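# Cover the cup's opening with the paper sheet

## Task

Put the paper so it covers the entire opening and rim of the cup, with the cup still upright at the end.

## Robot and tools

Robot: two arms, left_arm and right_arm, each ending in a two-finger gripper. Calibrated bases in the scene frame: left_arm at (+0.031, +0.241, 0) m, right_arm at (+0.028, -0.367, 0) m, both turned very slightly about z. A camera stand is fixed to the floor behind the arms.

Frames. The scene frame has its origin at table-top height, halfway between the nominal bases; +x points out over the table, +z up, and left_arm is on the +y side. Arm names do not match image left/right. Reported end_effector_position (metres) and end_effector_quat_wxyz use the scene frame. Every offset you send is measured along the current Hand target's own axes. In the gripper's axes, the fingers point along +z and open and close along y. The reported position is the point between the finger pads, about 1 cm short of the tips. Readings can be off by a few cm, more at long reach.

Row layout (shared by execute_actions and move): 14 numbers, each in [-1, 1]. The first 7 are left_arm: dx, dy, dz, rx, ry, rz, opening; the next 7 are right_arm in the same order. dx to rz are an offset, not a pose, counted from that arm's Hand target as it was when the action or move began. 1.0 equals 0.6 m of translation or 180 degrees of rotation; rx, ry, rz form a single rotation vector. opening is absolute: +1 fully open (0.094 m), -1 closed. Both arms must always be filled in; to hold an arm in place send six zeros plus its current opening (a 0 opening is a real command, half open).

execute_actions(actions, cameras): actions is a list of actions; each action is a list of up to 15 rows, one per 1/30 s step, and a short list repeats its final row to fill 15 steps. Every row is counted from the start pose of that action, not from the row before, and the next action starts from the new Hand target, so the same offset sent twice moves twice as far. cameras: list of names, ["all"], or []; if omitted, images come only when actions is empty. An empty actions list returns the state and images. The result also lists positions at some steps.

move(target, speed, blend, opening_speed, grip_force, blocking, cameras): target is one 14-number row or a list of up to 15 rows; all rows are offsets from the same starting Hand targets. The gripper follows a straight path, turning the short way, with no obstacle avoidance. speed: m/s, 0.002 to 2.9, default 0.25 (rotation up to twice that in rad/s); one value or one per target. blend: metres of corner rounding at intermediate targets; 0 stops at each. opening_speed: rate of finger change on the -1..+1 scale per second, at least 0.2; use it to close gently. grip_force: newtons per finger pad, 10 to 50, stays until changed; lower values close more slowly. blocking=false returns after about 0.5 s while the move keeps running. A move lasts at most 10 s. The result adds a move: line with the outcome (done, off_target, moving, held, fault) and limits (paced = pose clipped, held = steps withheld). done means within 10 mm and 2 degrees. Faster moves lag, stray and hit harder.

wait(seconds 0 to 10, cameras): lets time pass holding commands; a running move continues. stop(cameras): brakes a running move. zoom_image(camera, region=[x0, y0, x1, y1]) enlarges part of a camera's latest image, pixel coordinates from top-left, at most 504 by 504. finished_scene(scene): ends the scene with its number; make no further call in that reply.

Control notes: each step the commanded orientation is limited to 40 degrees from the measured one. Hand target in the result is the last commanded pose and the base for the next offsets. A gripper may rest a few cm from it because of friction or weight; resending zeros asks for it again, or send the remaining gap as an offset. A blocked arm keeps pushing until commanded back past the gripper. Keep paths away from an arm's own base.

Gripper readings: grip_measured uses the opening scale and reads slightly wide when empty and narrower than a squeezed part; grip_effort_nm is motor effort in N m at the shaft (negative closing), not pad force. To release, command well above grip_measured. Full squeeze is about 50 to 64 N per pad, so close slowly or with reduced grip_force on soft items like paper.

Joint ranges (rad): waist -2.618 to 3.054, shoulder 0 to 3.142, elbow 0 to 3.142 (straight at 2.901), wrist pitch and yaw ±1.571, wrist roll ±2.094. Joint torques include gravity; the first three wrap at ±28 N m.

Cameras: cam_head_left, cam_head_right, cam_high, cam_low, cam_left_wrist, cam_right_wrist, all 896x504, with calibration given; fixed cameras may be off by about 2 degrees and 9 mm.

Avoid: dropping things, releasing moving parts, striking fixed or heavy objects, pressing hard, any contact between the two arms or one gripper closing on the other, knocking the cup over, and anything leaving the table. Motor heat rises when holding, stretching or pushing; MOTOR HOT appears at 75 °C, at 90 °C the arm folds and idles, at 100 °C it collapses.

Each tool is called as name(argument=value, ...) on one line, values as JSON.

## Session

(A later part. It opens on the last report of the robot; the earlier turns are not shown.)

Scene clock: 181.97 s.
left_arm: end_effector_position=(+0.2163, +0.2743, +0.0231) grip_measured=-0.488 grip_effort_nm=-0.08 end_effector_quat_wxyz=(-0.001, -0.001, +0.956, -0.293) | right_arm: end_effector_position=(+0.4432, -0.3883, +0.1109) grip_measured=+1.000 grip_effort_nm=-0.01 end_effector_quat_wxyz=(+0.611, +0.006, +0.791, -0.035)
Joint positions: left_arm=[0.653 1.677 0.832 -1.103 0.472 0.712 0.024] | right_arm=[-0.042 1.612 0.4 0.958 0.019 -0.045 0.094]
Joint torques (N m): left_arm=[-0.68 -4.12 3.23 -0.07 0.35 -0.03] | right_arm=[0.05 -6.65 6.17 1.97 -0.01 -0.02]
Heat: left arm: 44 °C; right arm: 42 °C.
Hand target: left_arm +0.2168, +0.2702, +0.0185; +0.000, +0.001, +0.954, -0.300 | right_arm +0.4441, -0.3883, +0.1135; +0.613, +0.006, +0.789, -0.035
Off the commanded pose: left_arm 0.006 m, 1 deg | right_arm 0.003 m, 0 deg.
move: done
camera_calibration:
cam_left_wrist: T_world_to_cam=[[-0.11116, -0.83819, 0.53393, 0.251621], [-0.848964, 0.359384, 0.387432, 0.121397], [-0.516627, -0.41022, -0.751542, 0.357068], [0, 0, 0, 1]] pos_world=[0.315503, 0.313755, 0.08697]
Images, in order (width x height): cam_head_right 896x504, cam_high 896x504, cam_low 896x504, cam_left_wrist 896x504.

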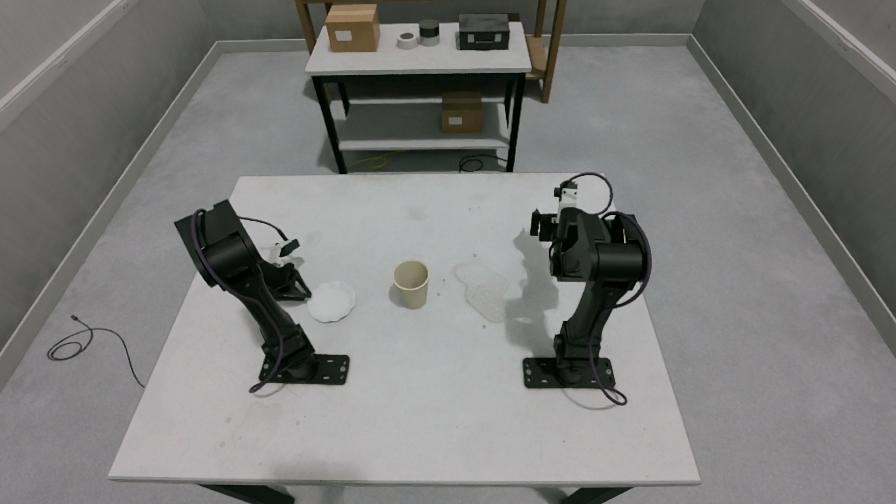

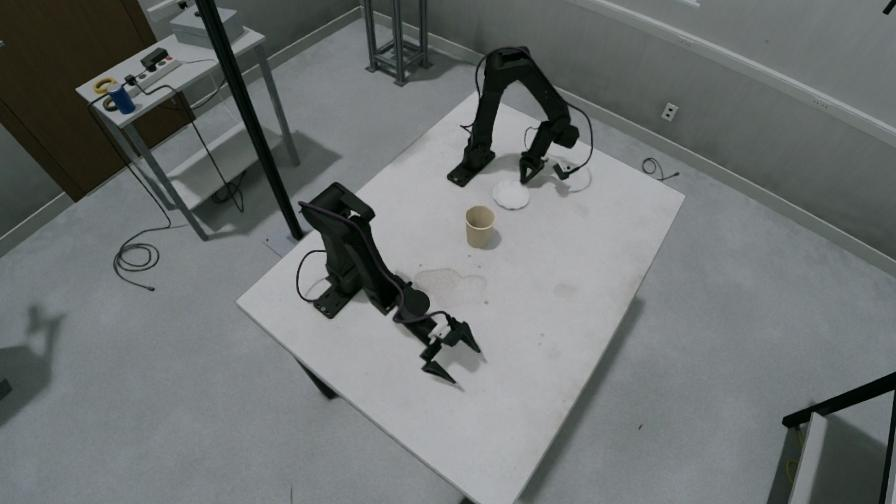

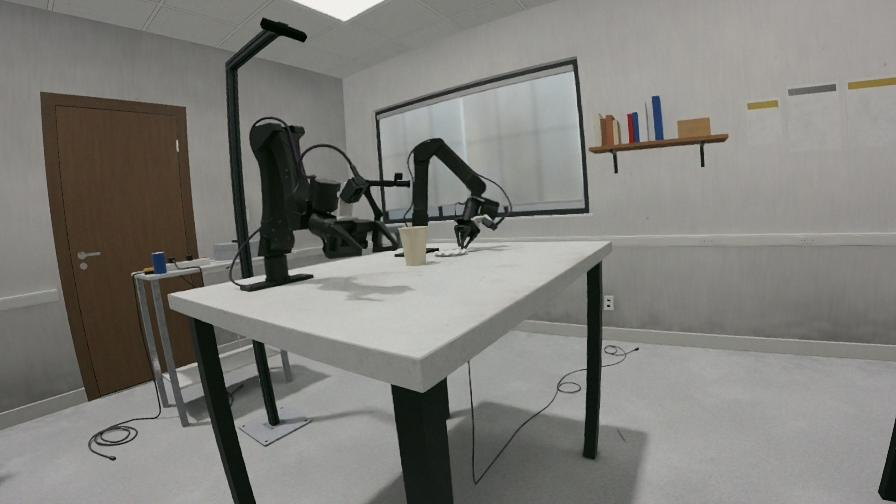

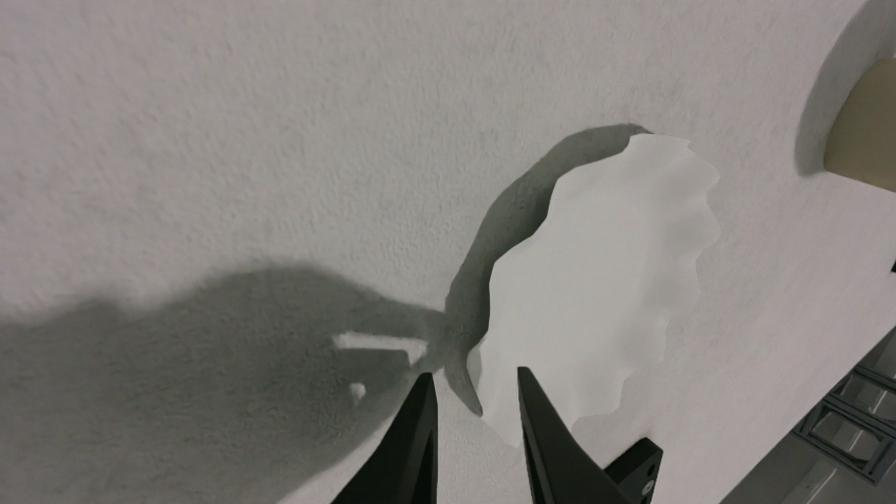

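move(target=[0, 0, 0.0117, 0, 0, 0, -0.7, 0, 0, 0, 0, 0, 0, 1], speed=0.05, opening_speed=1.0, cameras=["cam_left_wrist", "cam_low", "cam_high"])

zoom_image(camera="cam_left_wrist", region=[350, 300, 600, 480])

zoom_image(camera="cam_low", region=[410, 210, 500, 270])

zoom_image(camera="cam_high", region=[480, 140, 570, 220])

Scene clock: 193.50 s.
left_arm: end_effector_position=(+0.2158, +0.2709, +0.0166) grip_measured=-0.698 grip_effort_nm=-0.07 end_effector_quat_wxyz=(-0.004, -0.001, +0.956, -0.292) | right_arm: end_effector_position=(+0.4432, -0.3883, +0.1109) grip_measured=+1.000 grip_effort_nm=-0.01 end_effector_quat_wxyz=(+0.611, +0.006, +0.791, -0.035)
Joint positions: left_arm=[0.639 1.684 0.81 -1.069 0.472 0.697 0.014] | right_arm=[-0.042 1.612 0.4 0.958 0.019 -0.045 0.094]
Joint torques (N m): left_arm=[-0.66 -4.3 3.1 -0.03 0.41 -0.03] | right_arm=[0.05 -6.64 6.17 1.98 -0.01 -0.01]
Heat: left arm: 44 °C; right arm: 42 °C.
Hand target: left_arm +0.2168, +0.2662, +0.0128; +0.000, +0.001, +0.954, -0.300 | right_arm +0.4441, -0.3883, +0.1135; +0.613, +0.006, +0.789, -0.035
Off the commanded pose: left_arm 0.006 m, 1 deg | right_arm 0.003 m, 0 deg.
move: done
camera_calibration:
cam_left_wrist: T_world_to_cam=[[-0.110698, -0.839477, 0.532, 0.252452], [-0.846522, 0.360101, 0.392083, 0.123859], [-0.520718, -0.406947, -0.750498, 0.350494], [0, 0, 0, 1]] pos_world=[0.315303, 0.309958, 0.0801773]
Images, in order (width x height): cam_high 896x504, cam_low 896x504, cam_left_wrist 896x504.

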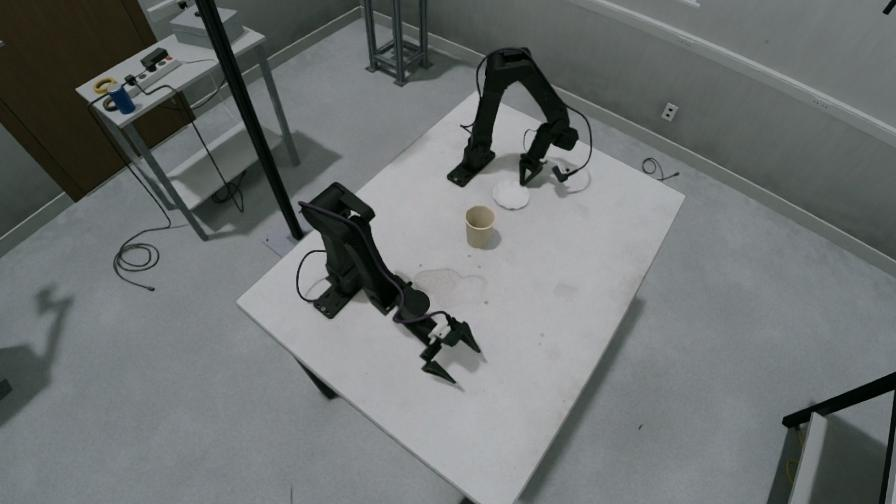

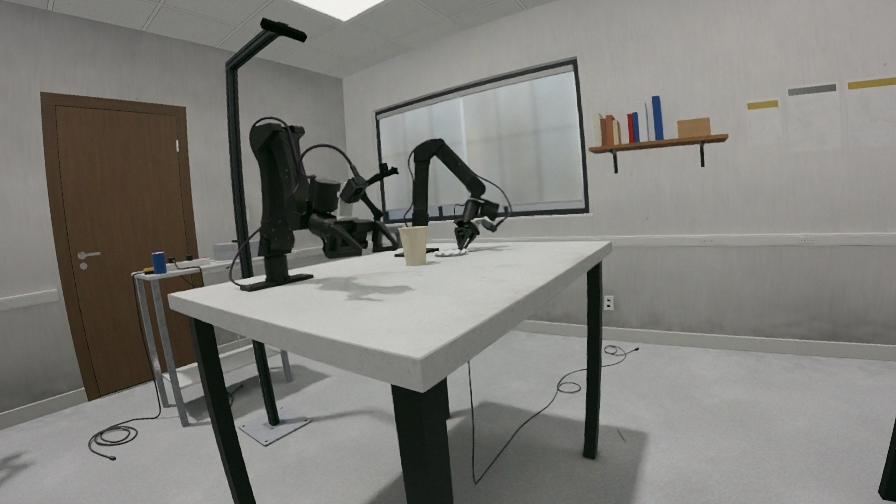

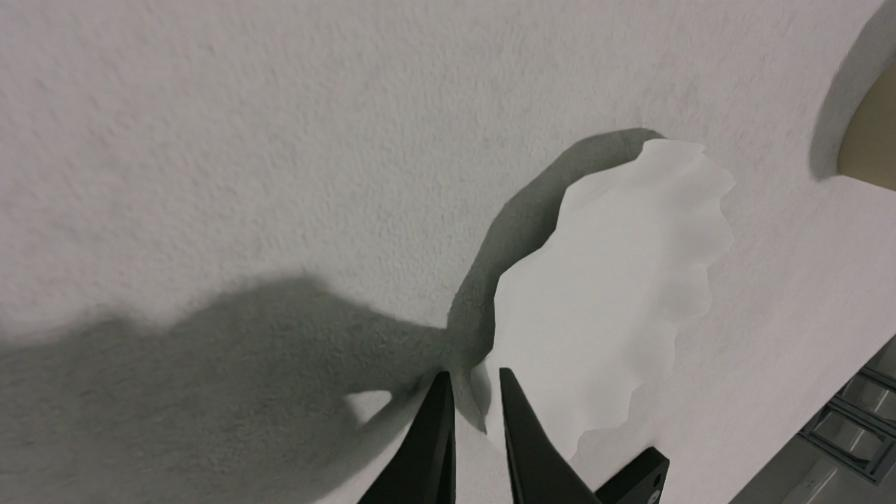

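Scaled by 2.016 from the camera's 896x504 image, which has a finer 1280x720 frame.

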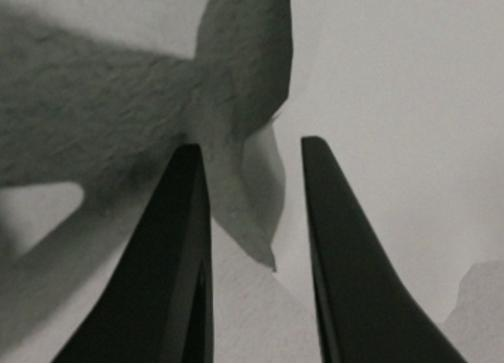

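Scaled by 5.600 from the camera's 896x504 image, which has a finer 1280x720 frame.

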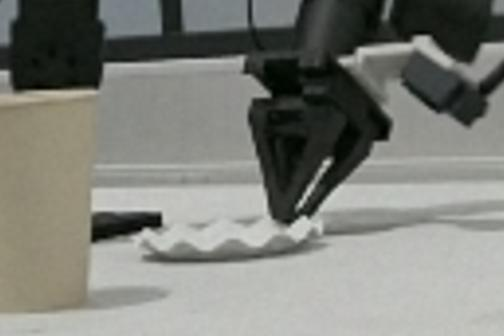

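Scaled by 5.600 from the camera's 896x504 image, which has a finer 1280x720 frame.

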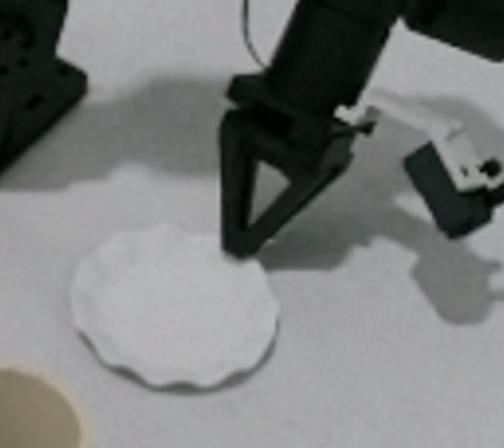

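move(target=[0, 0, 0, 0, 0, 0, -1, 0, 0, 0, 0, 0, 0, 1], speed=0.05, grip_force=25, cameras=["cam_left_wrist", "cam_low", "cam_high"])

zoom_image(camera="cam_left_wrist", region=[350, 300, 600, 480])

zoom_image(camera="cam_low", region=[410, 210, 500, 270])

zoom_image(camera="cam_high", region=[480, 140, 570, 220])

Scene clock: 200.53 s.
left_arm: end_effector_position=(+0.2159, +0.2710, +0.0166) grip_measured=-0.995 grip_effort_nm=-0.25 end_effector_quat_wxyz=(-0.003, -0.001, +0.957, -0.292) | right_arm: end_effector_position=(+0.4432, -0.3883, +0.1109) grip_measured=+1.000 grip_effort_nm=-0.01 end_effector_quat_wxyz=(+0.611, +0.006, +0.791, -0.035)
Joint positions: left_arm=[0.639 1.684 0.81 -1.069 0.472 0.696 0] | right_arm=[-0.042 1.612 0.4 0.958 0.019 -0.045 0.094]
Joint torques (N m): left_arm=[-0.68 -4.31 3.12 -0.03 0.39 -0.01] | right_arm=[0.05 -6.65 6.19 1.98 -0.01 -0.02]
Heat: left arm: 44 °C; right arm: 42 °C.
Hand target: left_arm +0.2168, +0.2662, +0.0128; +0.000, +0.001, +0.954, -0.300 | right_arm +0.4441, -0.3883, +0.1135; +0.613, +0.006, +0.789, -0.035
Off the commanded pose: left_arm 0.006 m, 1 deg | right_arm 0.003 m, 0 deg.
grip_force (N): 25, 25
move: done
camera_calibration:
cam_left_wrist: T_world_to_cam=[[-0.110642, -0.839774, 0.531543, 0.252658], [-0.846779, 0.359649, 0.391942, 0.124139], [-0.520312, -0.406734, -0.750895, 0.350425], [0, 0, 0, 1]] pos_world=[0.315403, 0.310059, 0.0801781]
Images, in order (width x height): cam_high 896x504, cam_low 896x504, cam_left_wrist 896x504.

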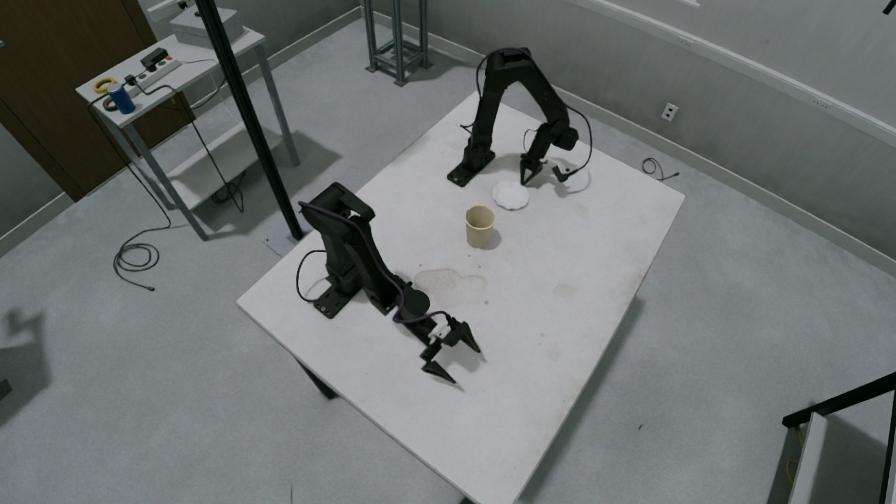

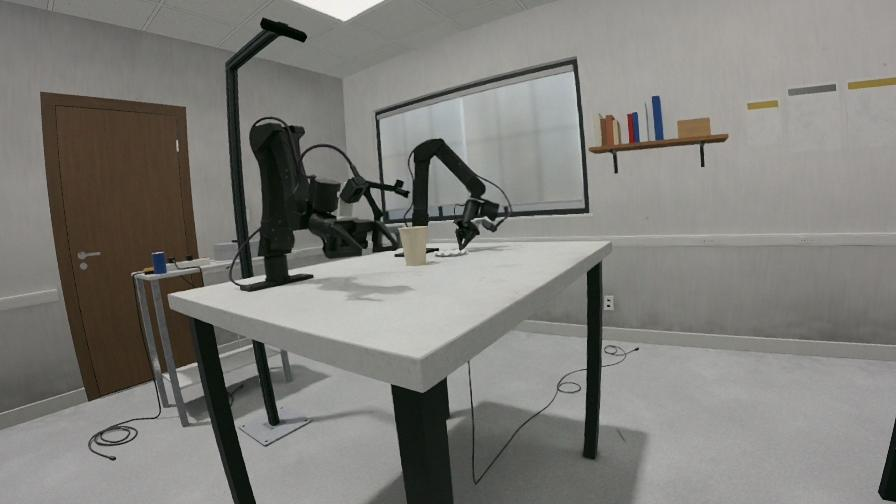

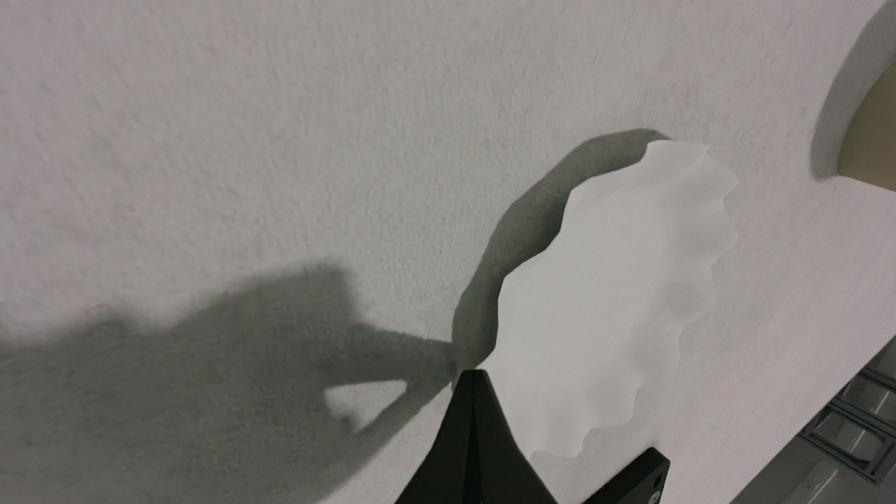

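Scaled by 2.016 from the camera's 896x504 image, which has a finer 1280x720 frame.

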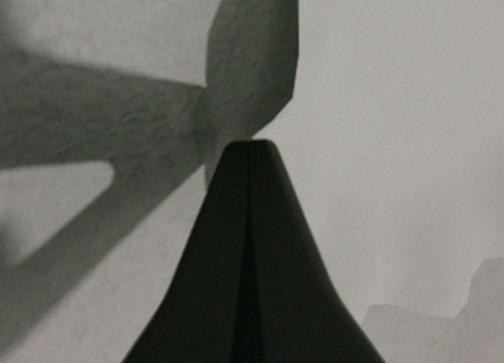

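Scaled by 5.600 from the camera's 896x504 image, which has a finer 1280x720 frame.

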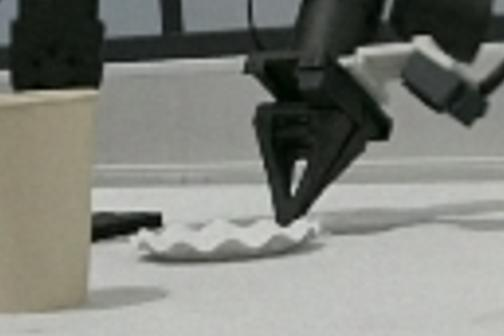

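Scaled by 5.600 from the camera's 896x504 image, which has a finer 1280x720 frame.

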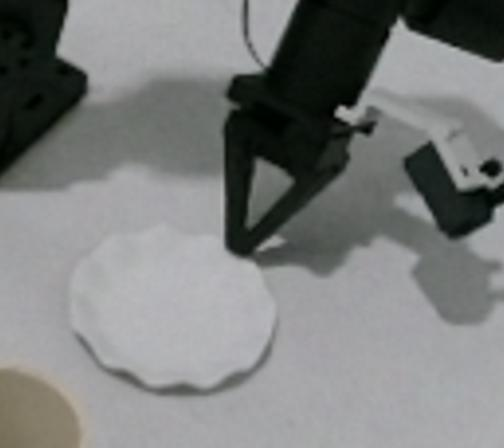

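move(target=[0, -0.0477, -0.0683, 0, 0, 0, -1, 0, 0, 0, 0, 0, 0, 1], speed=0.08, cameras=["cam_left_wrist", "cam_low", "cam_high"])

zoom_image(camera="cam_left_wrist", region=[350, 200, 800, 504])

zoom_image(camera="cam_low", region=[390, 190, 510, 270])

zoom_image(camera="cam_high", region=[460, 130, 580, 230])

Scene clock: 207.00 s.
left_arm: end_effector_position=(+0.2089, +0.2660, +0.0537) grip_measured=-0.995 grip_effort_nm=-0.26 end_effector_quat_wxyz=(-0.017, -0.006, +0.953, -0.301) | right_arm: end_effector_position=(+0.4432, -0.3883, +0.1109) grip_measured=+1.000 grip_effort_nm=-0.01 end_effector_quat_wxyz=(+0.611, +0.006, +0.791, -0.035)
Joint positions: left_arm=[0.639 1.603 0.881 -1.256 0.473 0.695 0] | right_arm=[-0.042 1.612 0.4 0.958 0.019 -0.045 0.094]
Joint torques (N m): left_arm=[-0.7 -6.31 7.32 -0.49 0.39 -0.01] | right_arm=[0.05 -6.65 6.17 1.98 -0.01 -0.01]
Heat: left arm: 44 °C; right arm: 42 °C.
Hand target: left_arm +0.2167, +0.2661, +0.0627; +0.000, +0.001, +0.954, -0.300 | right_arm +0.4441, -0.3883, +0.1135; +0.613, +0.006, +0.789, -0.035
Off the commanded pose: left_arm 0.012 m, 2 deg | right_arm 0.003 m, 0 deg.
grip_force (N): 25, 25
move: off_target (left_arm)
camera_calibration:
cam_left_wrist: T_world_to_cam=[[-0.0937292, -0.828747, 0.551718, 0.220383], [-0.83532, 0.366984, 0.409345, 0.100153], [-0.541715, -0.422494, -0.726666, 0.380005], [0, 0, 0, 1]] pos_world=[0.31017, 0.306437, 0.11355]
Images, in order (width x height): cam_high 896x504, cam_low 896x504, cam_left_wrist 896x504.

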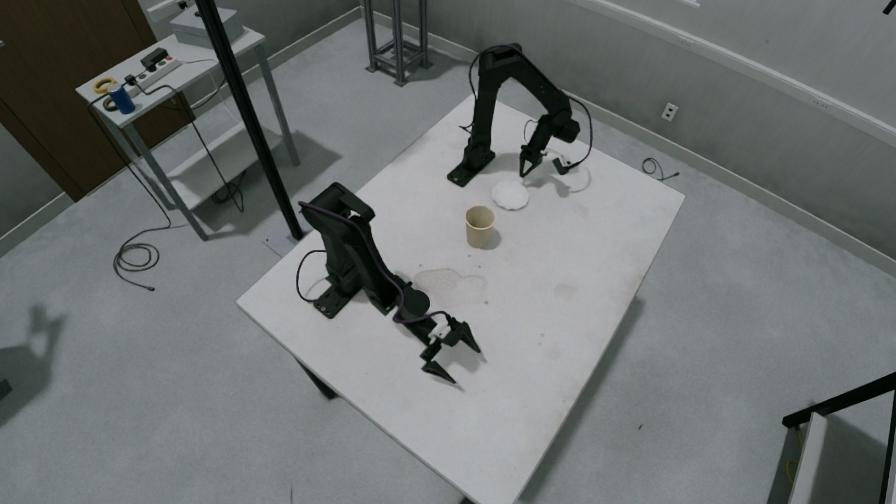

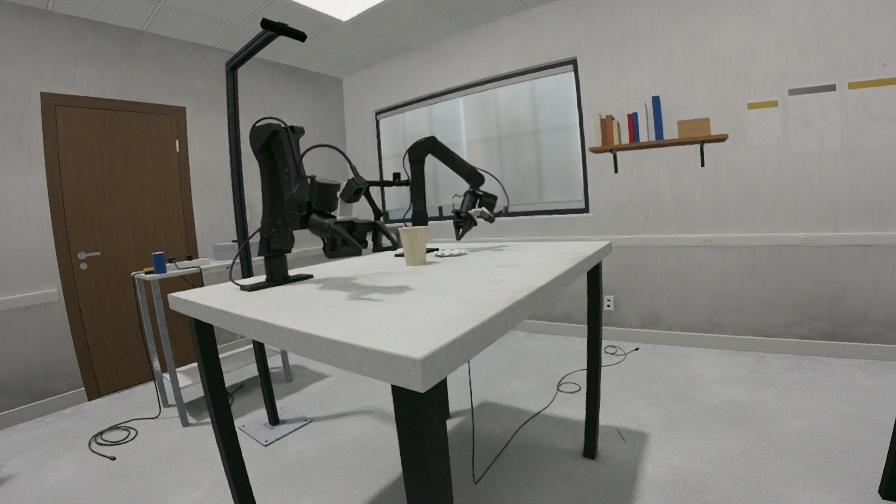

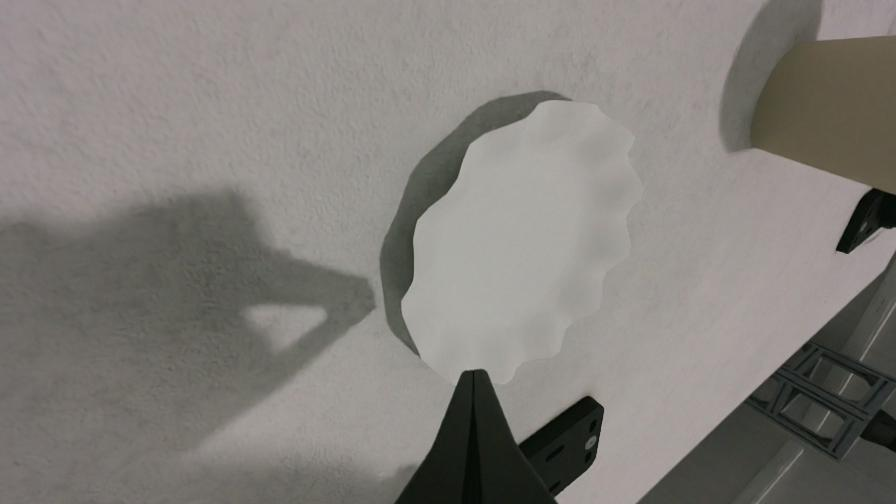

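Scaled by 1.120 from the camera's 896x504 image, which has a finer 1280x720 frame.

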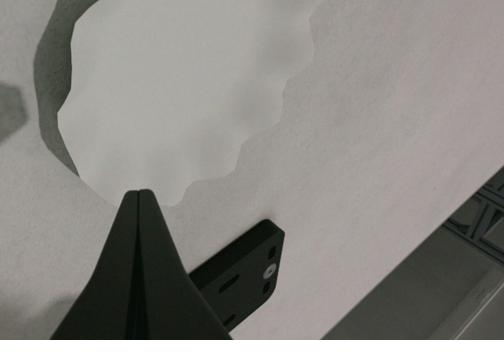

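Scaled by 4.200 from the camera's 896x504 image, which has a finer 1280x720 frame.

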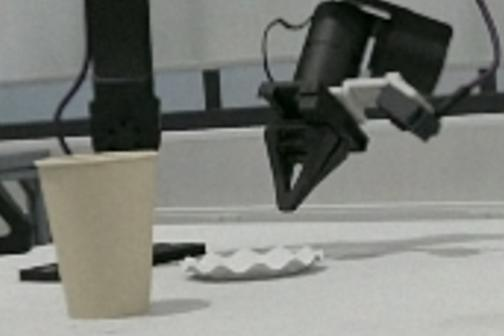

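Scaled by 4.200 from the camera's 896x504 image, which has a finer 1280x720 frame.

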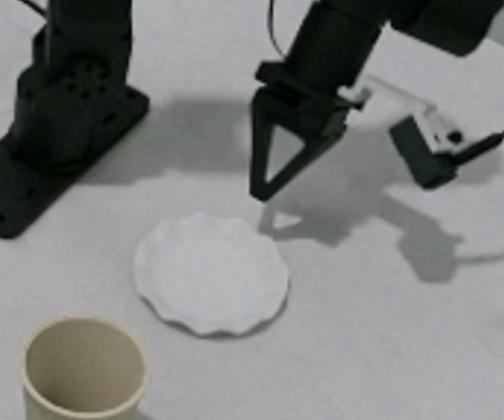

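move(target=[0, 0.1115, -0.0033, 0, 0, 0, -1, 0, 0, 0, 0, 0, 0, 1], speed=0.15)

move(target=[0, -0.5724, -0.8202, 0, 0, 0, -1, 0, 0, 0, 0, 0, 0, 1], speed=0.002, blocking=false)

stop()

Scene clock: 218.20 s.
left_arm: end_effector_position=(+0.2081, +0.3143, +0.0271) grip_measured=-0.995 grip_effort_nm=-0.26 end_effector_quat_wxyz=(-0.015, -0.006, +0.951, -0.308) | right_arm: end_effector_position=(+0.4432, -0.3883, +0.1109) grip_measured=+1.000 grip_effort_nm=-0.01 end_effector_quat_wxyz=(+0.611, +0.006, +0.791, -0.035)
Joint positions: left_arm=[0.805 1.796 0.964 -1.225 0.414 0.865 0] | right_arm=[-0.042 1.612 0.4 0.958 0.019 -0.045 0.094]
Joint torques (N m): left_arm=[0.25 -5.2 6.86 -0.3 0.24 0.08] | right_arm=[0.06 -6.65 6.17 1.98 0 -0.02]
Heat: left arm: 44 °C; right arm: 42 °C.
Hand target: left_arm +0.2168, +0.3222, +0.0260; +0.000, +0.001, +0.954, -0.300 | right_arm +0.4441, -0.3883, +0.1135; +0.613, +0.006, +0.789, -0.035
Off the commanded pose: left_arm 0.012 m, 2 deg | right_arm 0.003 m, 0 deg.
grip_force (N): 25, 25
move: off_target (left_arm)

Scene clock: 218.70 s.
left_arm: end_effector_position=(+0.2081, +0.3143, +0.0271) grip_measured=-0.995 grip_effort_nm=-0.26 end_effector_quat_wxyz=(-0.015, -0.006, +0.951, -0.308) | right_arm: end_effector_position=(+0.4432, -0.3883, +0.1109) grip_measured=+1.000 grip_effort_nm=-0.01 end_effector_quat_wxyz=(+0.611, +0.006, +0.791, -0.035)
Joint positions: left_arm=[0.805 1.796 0.964 -1.225 0.413 0.865 0] | right_arm=[-0.042 1.612 0.4 0.958 0.019 -0.045 0.094]
Joint torques (N m): left_arm=[0.24 -5.49 7.01 -0.35 0.23 0.09] | right_arm=[0.05 -6.64 6.19 1.98 0 -0.02]
Heat: left arm: 44 °C; right arm: 42 °C.
Hand target: left_arm +0.2166, +0.3221, +0.0273; +0.000, +0.000, +0.954, -0.300 | right_arm +0.4441, -0.3883, +0.1135; +0.613, +0.006, +0.789, -0.035
Tool commands: left_gripper/opening=-1.0 right_gripper/opening=+1.0
Off the commanded pose: left_arm 0.599 m, 2 deg | right_arm 0.003 m, 0 deg.
grip_force (N): 25, 25
move: running

Scene clock: 218.93 s.
left_arm: end_effector_position=(+0.2081, +0.3143, +0.0271) grip_measured=-0.995 grip_effort_nm=-0.26 end_effector_quat_wxyz=(-0.015, -0.006, +0.951, -0.308) | right_arm: end_effector_position=(+0.4432, -0.3883, +0.1109) grip_measured=+1.000 grip_effort_nm=0.00 end_effector_quat_wxyz=(+0.611, +0.006, +0.791, -0.035)
Joint positions: left_arm=[0.805 1.796 0.964 -1.225 0.413 0.865 0] | right_arm=[-0.042 1.612 0.4 0.958 0.019 -0.045 0.094]
Joint velocities: within noise
Joint torques (N m): left_arm=[0.24 -5.46 6.99 -0.36 0.22 0.09] | right_arm=[0.05 -6.67 6.17 1.98 0 -0.02]
Heat: left arm: 44 °C; right arm: 42 °C.
Hand target: left_arm +0.2166, +0.3221, +0.0273; +0.000, +0.000, +0.954, -0.300 (not the last commanded pose) | right_arm +0.4441, -0.3883, +0.1135; +0.613, +0.006, +0.789, -0.035
Tool commands: left_gripper/opening=-1.0 right_gripper/opening=+1.0
Off the commanded pose: left_arm 0.599 m, 2 deg | right_arm 0.003 m, 0 deg.
grip_force (N): 25, 25
earlier move: stopped

move(target=[0, 0.00954, 0.01368, 0, 0, 0, -1, 0, 0, 0, 0, 0, 0, 1], speed=0.05)

move(target=[0, 0.0038, 0.0055, 0, 0, 0, -1, 0, 0, 0, 0, 0, 0, 1], speed=0.05)

move(target=[0, 0.0038, 0.0055, 0, 0, 0, -1, 0, 0, 0, 0, 0, 0, 1], speed=0.05)

move(target=[0, 0.0038, 0.0055, 0, 0, 0, -1, 0, 0, 0, 0, 0, 0, 1], speed=0.05)

Scene clock: 224.90 s.
left_arm: end_effector_position=(+0.2118, +0.3181, +0.0206) grip_measured=-0.995 grip_effort_nm=-0.25 end_effector_quat_wxyz=(-0.010, -0.004, +0.953, -0.303) | right_arm: end_effector_position=(+0.4432, -0.3883, +0.1109) grip_measured=+1.000 grip_effort_nm=-0.01 end_effector_quat_wxyz=(+0.611, +0.006, +0.791, -0.035)
Joint positions: left_arm=[0.805 1.814 0.964 -1.191 0.413 0.866 0] | right_arm=[-0.042 1.612 0.4 0.958 0.019 -0.045 0.094]
Joint torques (N m): left_arm=[0.23 -5.18 5.11 -0.25 0.23 0.1] | right_arm=[0.06 -6.65 6.17 1.98 -0.01 -0.01]
Heat: left arm: 44 °C; right arm: 43 °C.
Hand target: left_arm +0.2166, +0.3221, +0.0173; +0.000, +0.001, +0.954, -0.300 | right_arm +0.4441, -0.3883, +0.1135; +0.613, +0.006, +0.789, -0.035
Off the commanded pose: left_arm 0.007 m, 1 deg | right_arm 0.003 m, 0 deg.
grip_force (N): 25, 25
move: done

Scene clock: 225.70 s.
left_arm: end_effector_position=(+0.2137, +0.3199, +0.0173) grip_measured=-0.995 grip_effort_nm=-0.25 end_effector_quat_wxyz=(-0.007, -0.003, +0.954, -0.300) | right_arm: end_effector_position=(+0.4432, -0.3883, +0.1109) grip_measured=+1.000 grip_effort_nm=-0.01 end_effector_quat_wxyz=(+0.611, +0.006, +0.791, -0.035)
Joint positions: left_arm=[0.805 1.823 0.964 -1.174 0.413 0.866 0] | right_arm=[-0.042 1.612 0.4 0.958 0.019 -0.045 0.094]
Joint torques (N m): left_arm=[0.25 -5.26 4.44 -0.25 0.25 0.09] | right_arm=[0.06 -6.65 6.17 1.98 -0.01 -0.02]
Heat: left arm: 44 °C; right arm: 43 °C.
Hand target: left_arm +0.2166, +0.3221, +0.0133; +0.000, +0.001, +0.954, -0.300 | right_arm +0.4441, -0.3883, +0.1135; +0.613, +0.006, +0.789, -0.035
Off the commanded pose: left_arm 0.005 m, 1 deg | right_arm 0.003 m, 0 deg.
grip_force (N): 25, 25
move: done

Scene clock: 226.50 s.
left_arm: end_effector_position=(+0.2154, +0.3216, +0.0140) grip_measured=-0.995 grip_effort_nm=-0.25 end_effector_quat_wxyz=(-0.005, -0.003, +0.955, -0.298) | right_arm: end_effector_position=(+0.4432, -0.3883, +0.1109) grip_measured=+1.000 grip_effort_nm=-0.01 end_effector_quat_wxyz=(+0.611, +0.006, +0.791, -0.035)
Joint positions: left_arm=[0.805 1.833 0.964 -1.158 0.413 0.866 0] | right_arm=[-0.042 1.612 0.4 0.958 0.019 -0.045 0.094]
Joint torques (N m): left_arm=[0.2 -5.26 3.75 -0.18 0.24 0.09] | right_arm=[0.06 -6.65 6.17 1.98 -0.01 -0.02]
Heat: left arm: 44 °C; right arm: 43 °C.
Hand target: left_arm +0.2166, +0.3221, +0.0093; +0.000, +0.001, +0.954, -0.300 | right_arm +0.4441, -0.3883, +0.1135; +0.613, +0.006, +0.789, -0.035
Off the commanded pose: left_arm 0.005 m, 1 deg | right_arm 0.003 m, 0 deg.
grip_force (N): 25, 25
move: done

Scene clock: 227.30 s.
left_arm: end_effector_position=(+0.2172, +0.3233, +0.0106) grip_measured=-0.995 grip_effort_nm=-0.25 end_effector_quat_wxyz=(-0.003, -0.002, +0.955, -0.296) | right_arm: end_effector_position=(+0.4432, -0.3883, +0.1109) grip_measured=+1.000 grip_effort_nm=-0.01 end_effector_quat_wxyz=(+0.611, +0.006, +0.791, -0.035)
Joint positions: left_arm=[0.805 1.843 0.964 -1.141 0.413 0.866 0] | right_arm=[-0.042 1.612 0.4 0.958 0.019 -0.045 0.094]
Joint torques (N m): left_arm=[0.23 -5.33 3.15 -0.2 0.25 0.09] | right_arm=[0.08 -6.65 6.17 1.98 -0.01 -0.02]
Heat: left arm: 44 °C; right arm: 43 °C.
Hand target: left_arm +0.2166, +0.3221, +0.0053; +0.000, +0.001, +0.954, -0.300 | right_arm +0.4441, -0.3883, +0.1135; +0.613, +0.006, +0.789, -0.035
Off the commanded pose: left_arm 0.006 m, 1 deg | right_arm 0.003 m, 0 deg.
grip_force (N): 25, 25
move: done

move(target=[0, 0.0038, 0.0055, 0, 0, 0, -1, 0, 0, 0, 0, 0, 0, 1], speed=0.05)

move(target=[0, 0.0038, 0.0055, 0, 0, 0, -1, 0, 0, 0, 0, 0, 0, 1], speed=0.05)

move(target=[0, 0.0038, 0.0055, 0, 0, 0, -1, 0, 0, 0, 0, 0, 0, 1], speed=0.05, cameras=["cam_low", "cam_left_wrist"])

zoom_image(camera="cam_low", region=[410, 200, 510, 270])

Scene clock: 232.57 s.
left_arm: end_effector_position=(+0.2181, +0.3242, +0.0082) grip_measured=-0.995 grip_effort_nm=-0.25 end_effector_quat_wxyz=(-0.002, -0.002, +0.955, -0.295) | right_arm: end_effector_position=(+0.4432, -0.3883, +0.1109) grip_measured=+1.000 grip_effort_nm=0.00 end_effector_quat_wxyz=(+0.611, +0.006, +0.791, -0.035)
Joint positions: left_arm=[0.805 1.851 0.964 -1.131 0.413 0.866 0] | right_arm=[-0.042 1.612 0.4 0.958 0.019 -0.045 0.094]
Joint torques (N m): left_arm=[0.24 -5.24 2.56 -0.14 0.25 0.1] | right_arm=[0.06 -6.65 6.17 1.98 -0.01 -0.02]
Heat: left arm: 44 °C; right arm: 43 °C.
Hand target: left_arm +0.2166, +0.3221, +0.0013; +0.000, +0.001, +0.954, -0.300 | right_arm +0.4441, -0.3883, +0.1135; +0.613, +0.006, +0.789, -0.035
Off the commanded pose: left_arm 0.007 m, 1 deg | right_arm 0.003 m, 0 deg.
grip_force (N): 25, 25
move: done

Scene clock: 233.27 s.
left_arm: end_effector_position=(+0.2182, +0.3243, +0.0079) grip_measured=-0.995 grip_effort_nm=-0.25 end_effector_quat_wxyz=(-0.002, -0.002, +0.955, -0.295) | right_arm: end_effector_position=(+0.4432, -0.3883, +0.1109) grip_measured=+1.000 grip_effort_nm=-0.01 end_effector_quat_wxyz=(+0.611, +0.006, +0.791, -0.035)
Joint positions: left_arm=[0.805 1.851 0.963 -1.13 0.413 0.866 0] | right_arm=[-0.042 1.612 0.4 0.958 0.019 -0.045 0.094]
Joint torques (N m): left_arm=[0.21 -4.56 2.04 -0.01 0.23 0.09] | right_arm=[0.06 -6.64 6.17 1.98 -0.01 -0.02]
Heat: left arm: 44 °C; right arm: 43 °C.
Hand target: left_arm +0.2167, +0.3221, -0.0027; +0.000, +0.001, +0.954, -0.300 | right_arm +0.4441, -0.3883, +0.1135; +0.613, +0.006, +0.789, -0.035
Off the commanded pose: left_arm 0.011 m, 1 deg | right_arm 0.003 m, 0 deg.
grip_force (N): 25, 25
move: off_target (left_arm)

Scene clock: 233.97 s.
left_arm: end_effector_position=(+0.2181, +0.3243, +0.0076) grip_measured=-0.995 grip_effort_nm=-0.26 end_effector_quat_wxyz=(-0.001, -0.004, +0.955, -0.297) | right_arm: end_effector_position=(+0.4432, -0.3883, +0.1109) grip_measured=+1.000 grip_effort_nm=-0.01 end_effector_quat_wxyz=(+0.611, +0.006, +0.791, -0.035)
Joint positions: left_arm=[0.808 1.854 0.963 -1.13 0.416 0.866 0] | right_arm=[-0.042 1.612 0.4 0.958 0.019 -0.045 0.094]
Joint torques (N m): left_arm=[-0.03 -4.11 1.51 0.14 0.21 0.09] | right_arm=[0.05 -6.64 6.19 1.98 -0.01 -0.01]
Heat: left arm: 44 °C; right arm: 43 °C.
Hand target: left_arm +0.2167, +0.3220, -0.0067; +0.000, +0.001, +0.954, -0.300 | right_arm +0.4441, -0.3883, +0.1135; +0.613, +0.006, +0.789, -0.035
Off the commanded pose: left_arm 0.015 m, 1 deg | right_arm 0.003 m, 0 deg.
grip_force (N): 25, 25
move: off_target (left_arm)
camera_calibration:
cam_left_wrist: T_world_to_cam=[[-0.105949, -0.83442, 0.540849, 0.29958], [-0.850131, 0.358149, 0.386014, 0.111632], [-0.515802, -0.418895, -0.747312, 0.369423], [0, 0, 0, 1]] pos_world=[0.317191, 0.364744, 0.070955]
Images, in order (width x height): cam_low 896x504, cam_left_wrist 896x504.

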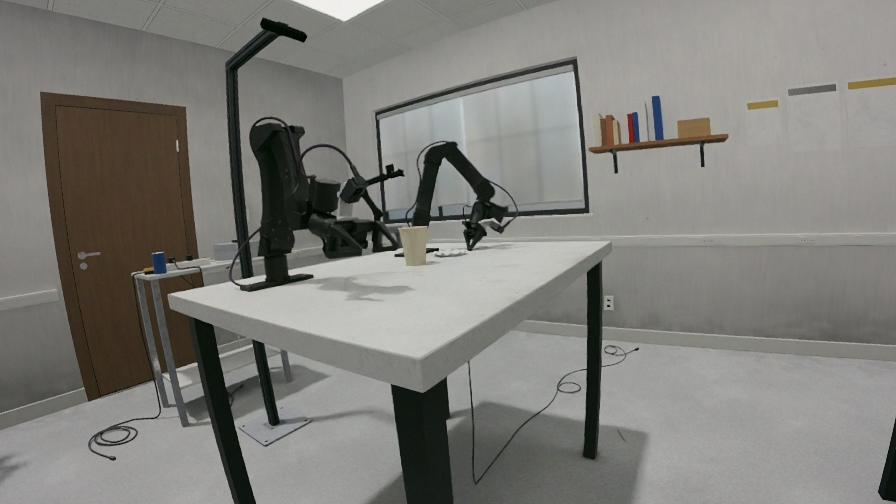

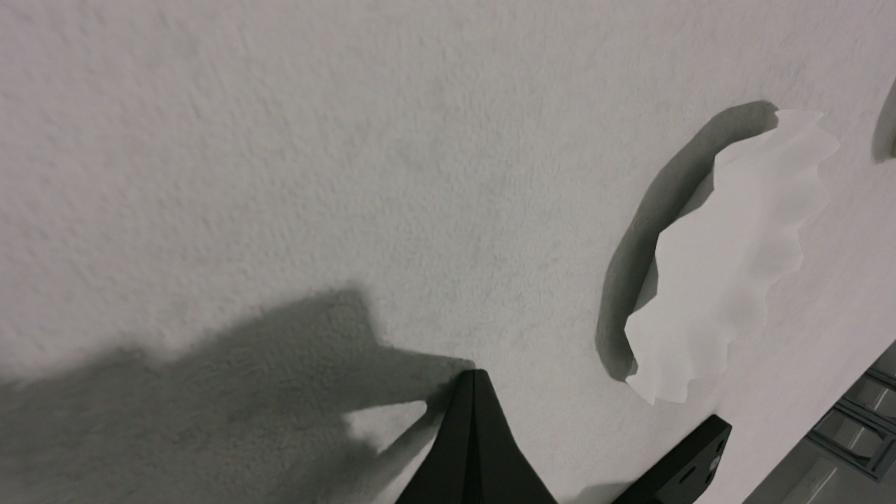

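Scaled by 5.040 from the camera's 896x504 image, which has a finer 1280x720 frame.

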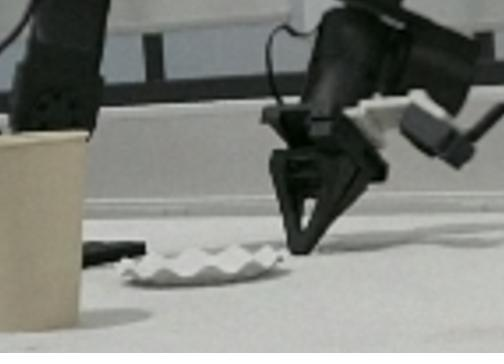

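move(target=[[0, -0.121, -0.0512, 0, 0, 0, -0.49, 0, 0, 0, 0, 0, 0, 1], [0, -0.0978, -0.0043, 0, 0, 0, -0.49, 0, 0, 0, 0, 0, 0, 1]], speed=0.1, cameras=["cam_left_wrist"])

zoom_image(camera="cam_left_wrist", region=[350, 200, 700, 480])

Scene clock: 250.80 s.
left_arm: end_effector_position=(+0.2145, +0.2800, +0.0326) grip_measured=-0.492 grip_effort_nm=0.15 end_effector_quat_wxyz=(-0.005, -0.001, +0.957, -0.292) | right_arm: end_effector_position=(+0.4432, -0.3883, +0.1109) grip_measured=+1.000 grip_effort_nm=-0.01 end_effector_quat_wxyz=(+0.611, +0.006, +0.791, -0.035)
Joint positions: left_arm=[0.672 1.668 0.866 -1.159 0.457 0.731 0.024] | right_arm=[-0.042 1.612 0.4 0.958 0.019 -0.045 0.094]
Joint torques (N m): left_arm=[-0.7 -4.46 3.38 -0.08 0.41 -0.03] | right_arm=[0.05 -6.64 6.17 1.98 -0.01 -0.02]
Heat: left arm: 43 °C; right arm: 43 °C.
Hand target: left_arm +0.2166, +0.2754, +0.0289; +0.000, +0.001, +0.954, -0.300 | right_arm +0.4441, -0.3883, +0.1135; +0.613, +0.006, +0.789, -0.035
Off the commanded pose: left_arm 0.006 m, 1 deg | right_arm 0.003 m, 0 deg.
grip_force (N): 25, 25
move: done
camera_calibration:
cam_left_wrist: T_world_to_cam=[[-0.108844, -0.839714, 0.53201, 0.251141], [-0.845019, 0.360027, 0.395377, 0.112926], [-0.523541, -0.406524, -0.748761, 0.365854], [0, 0, 0, 1]] pos_world=[0.3143, 0.318959, 0.0956797]
Images, in order (width x height): cam_left_wrist 896x504.

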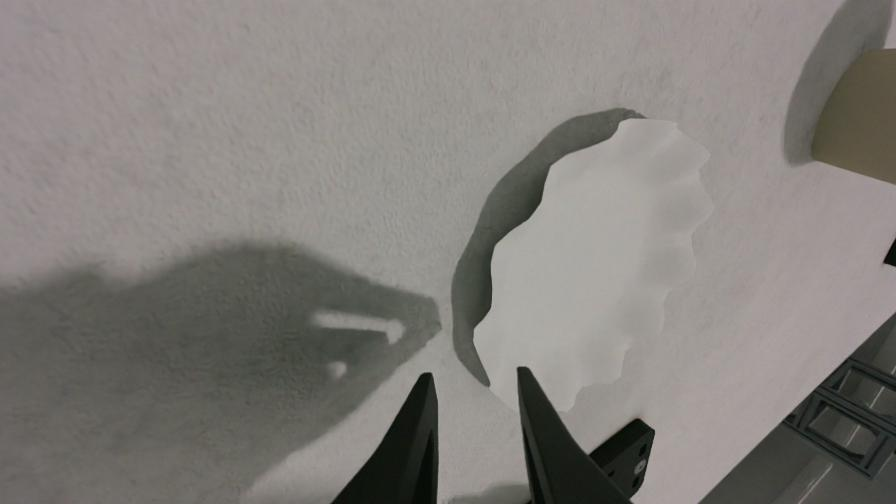

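Scaled by 1.440 from the camera's 896x504 image, which has a finer 1280x720 frame.

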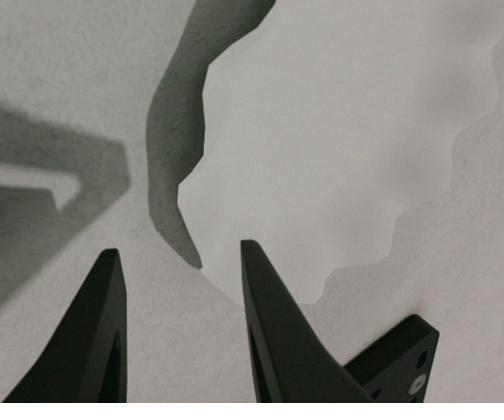

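move(target=[-0.0025, -0.0037, 0.0412, 0, 0, 0, -0.617, 0, 0, 0, 0, 0, 0, 1], speed=0.08, cameras=["cam_left_wrist", "cam_low"])

zoom_image(camera="cam_left_wrist", region=[380, 280, 630, 460])

zoom_image(camera="cam_low", region=[410, 210, 500, 270])

Scene clock: 258.67 s.
left_arm: end_effector_position=(+0.2170, +0.2642, +0.0135) grip_measured=-0.615 grip_effort_nm=-0.07 end_effector_quat_wxyz=(-0.004, +0.000, +0.957, -0.291) | right_arm: end_effector_position=(+0.4432, -0.3883, +0.1109) grip_measured=+1.000 grip_effort_nm=-0.01 end_effector_quat_wxyz=(+0.611, +0.006, +0.791, -0.035)
Joint positions: left_arm=[0.609 1.679 0.791 -1.042 0.48 0.666 0.018] | right_arm=[-0.042 1.612 0.4 0.958 0.019 -0.045 0.094]
Joint torques (N m): left_arm=[-0.58 -4.27 3.1 0 0.41 -0.04] | right_arm=[0.08 -6.64 6.17 1.98 0 -0.02]
Heat: left arm: 43 °C; right arm: 43 °C.
Hand target: left_arm +0.2182, +0.2594, +0.0100; +0.000, +0.001, +0.954, -0.300 | right_arm +0.4441, -0.3883, +0.1135; +0.613, +0.006, +0.789, -0.035
Off the commanded pose: left_arm 0.006 m, 1 deg | right_arm 0.003 m, 0 deg.
grip_force (N): 25, 25
move: done
camera_calibration:
cam_left_wrist: T_world_to_cam=[[-0.110883, -0.840268, 0.530711, 0.248819], [-0.845508, 0.360411, 0.39398, 0.128172], [-0.522323, -0.405035, -0.750417, 0.345847], [0, 0, 0, 1]] pos_world=[0.316604, 0.302961, 0.0769813]
Images, in order (width x height): cam_low 896x504, cam_left_wrist 896x504.

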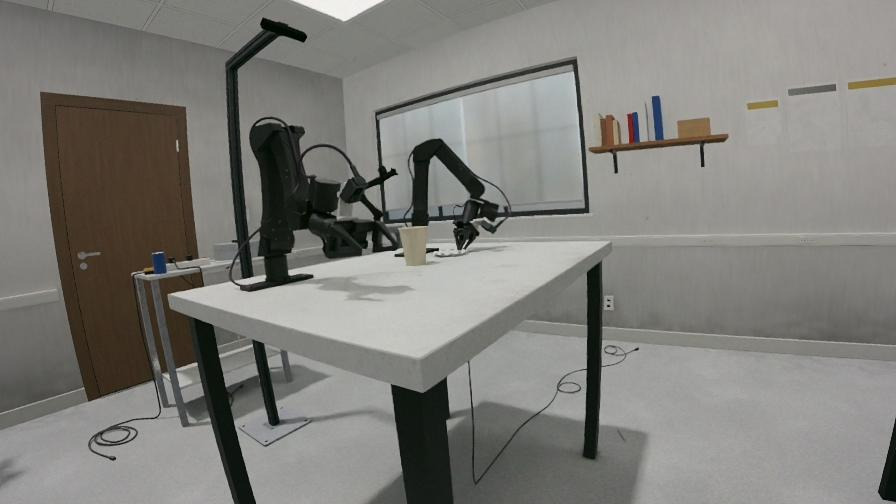

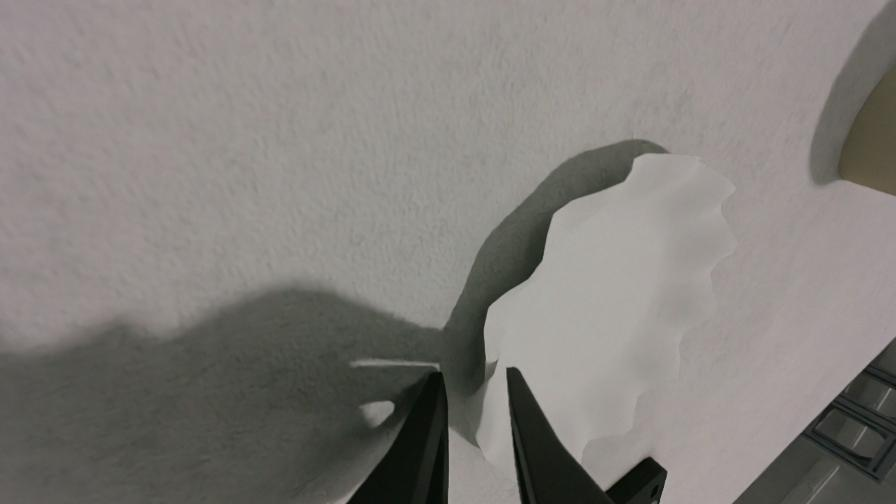

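Scaled by 2.016 from the camera's 896x504 image, which has a finer 1280x720 frame.

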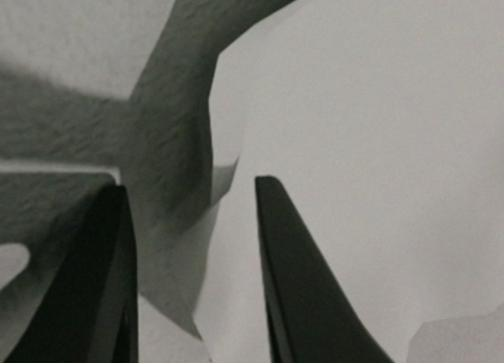

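Scaled by 5.600 from the camera's 896x504 image, which has a finer 1280x720 frame.

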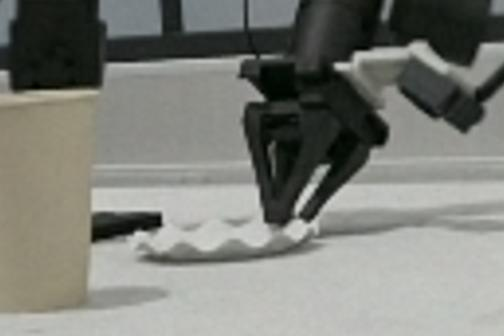

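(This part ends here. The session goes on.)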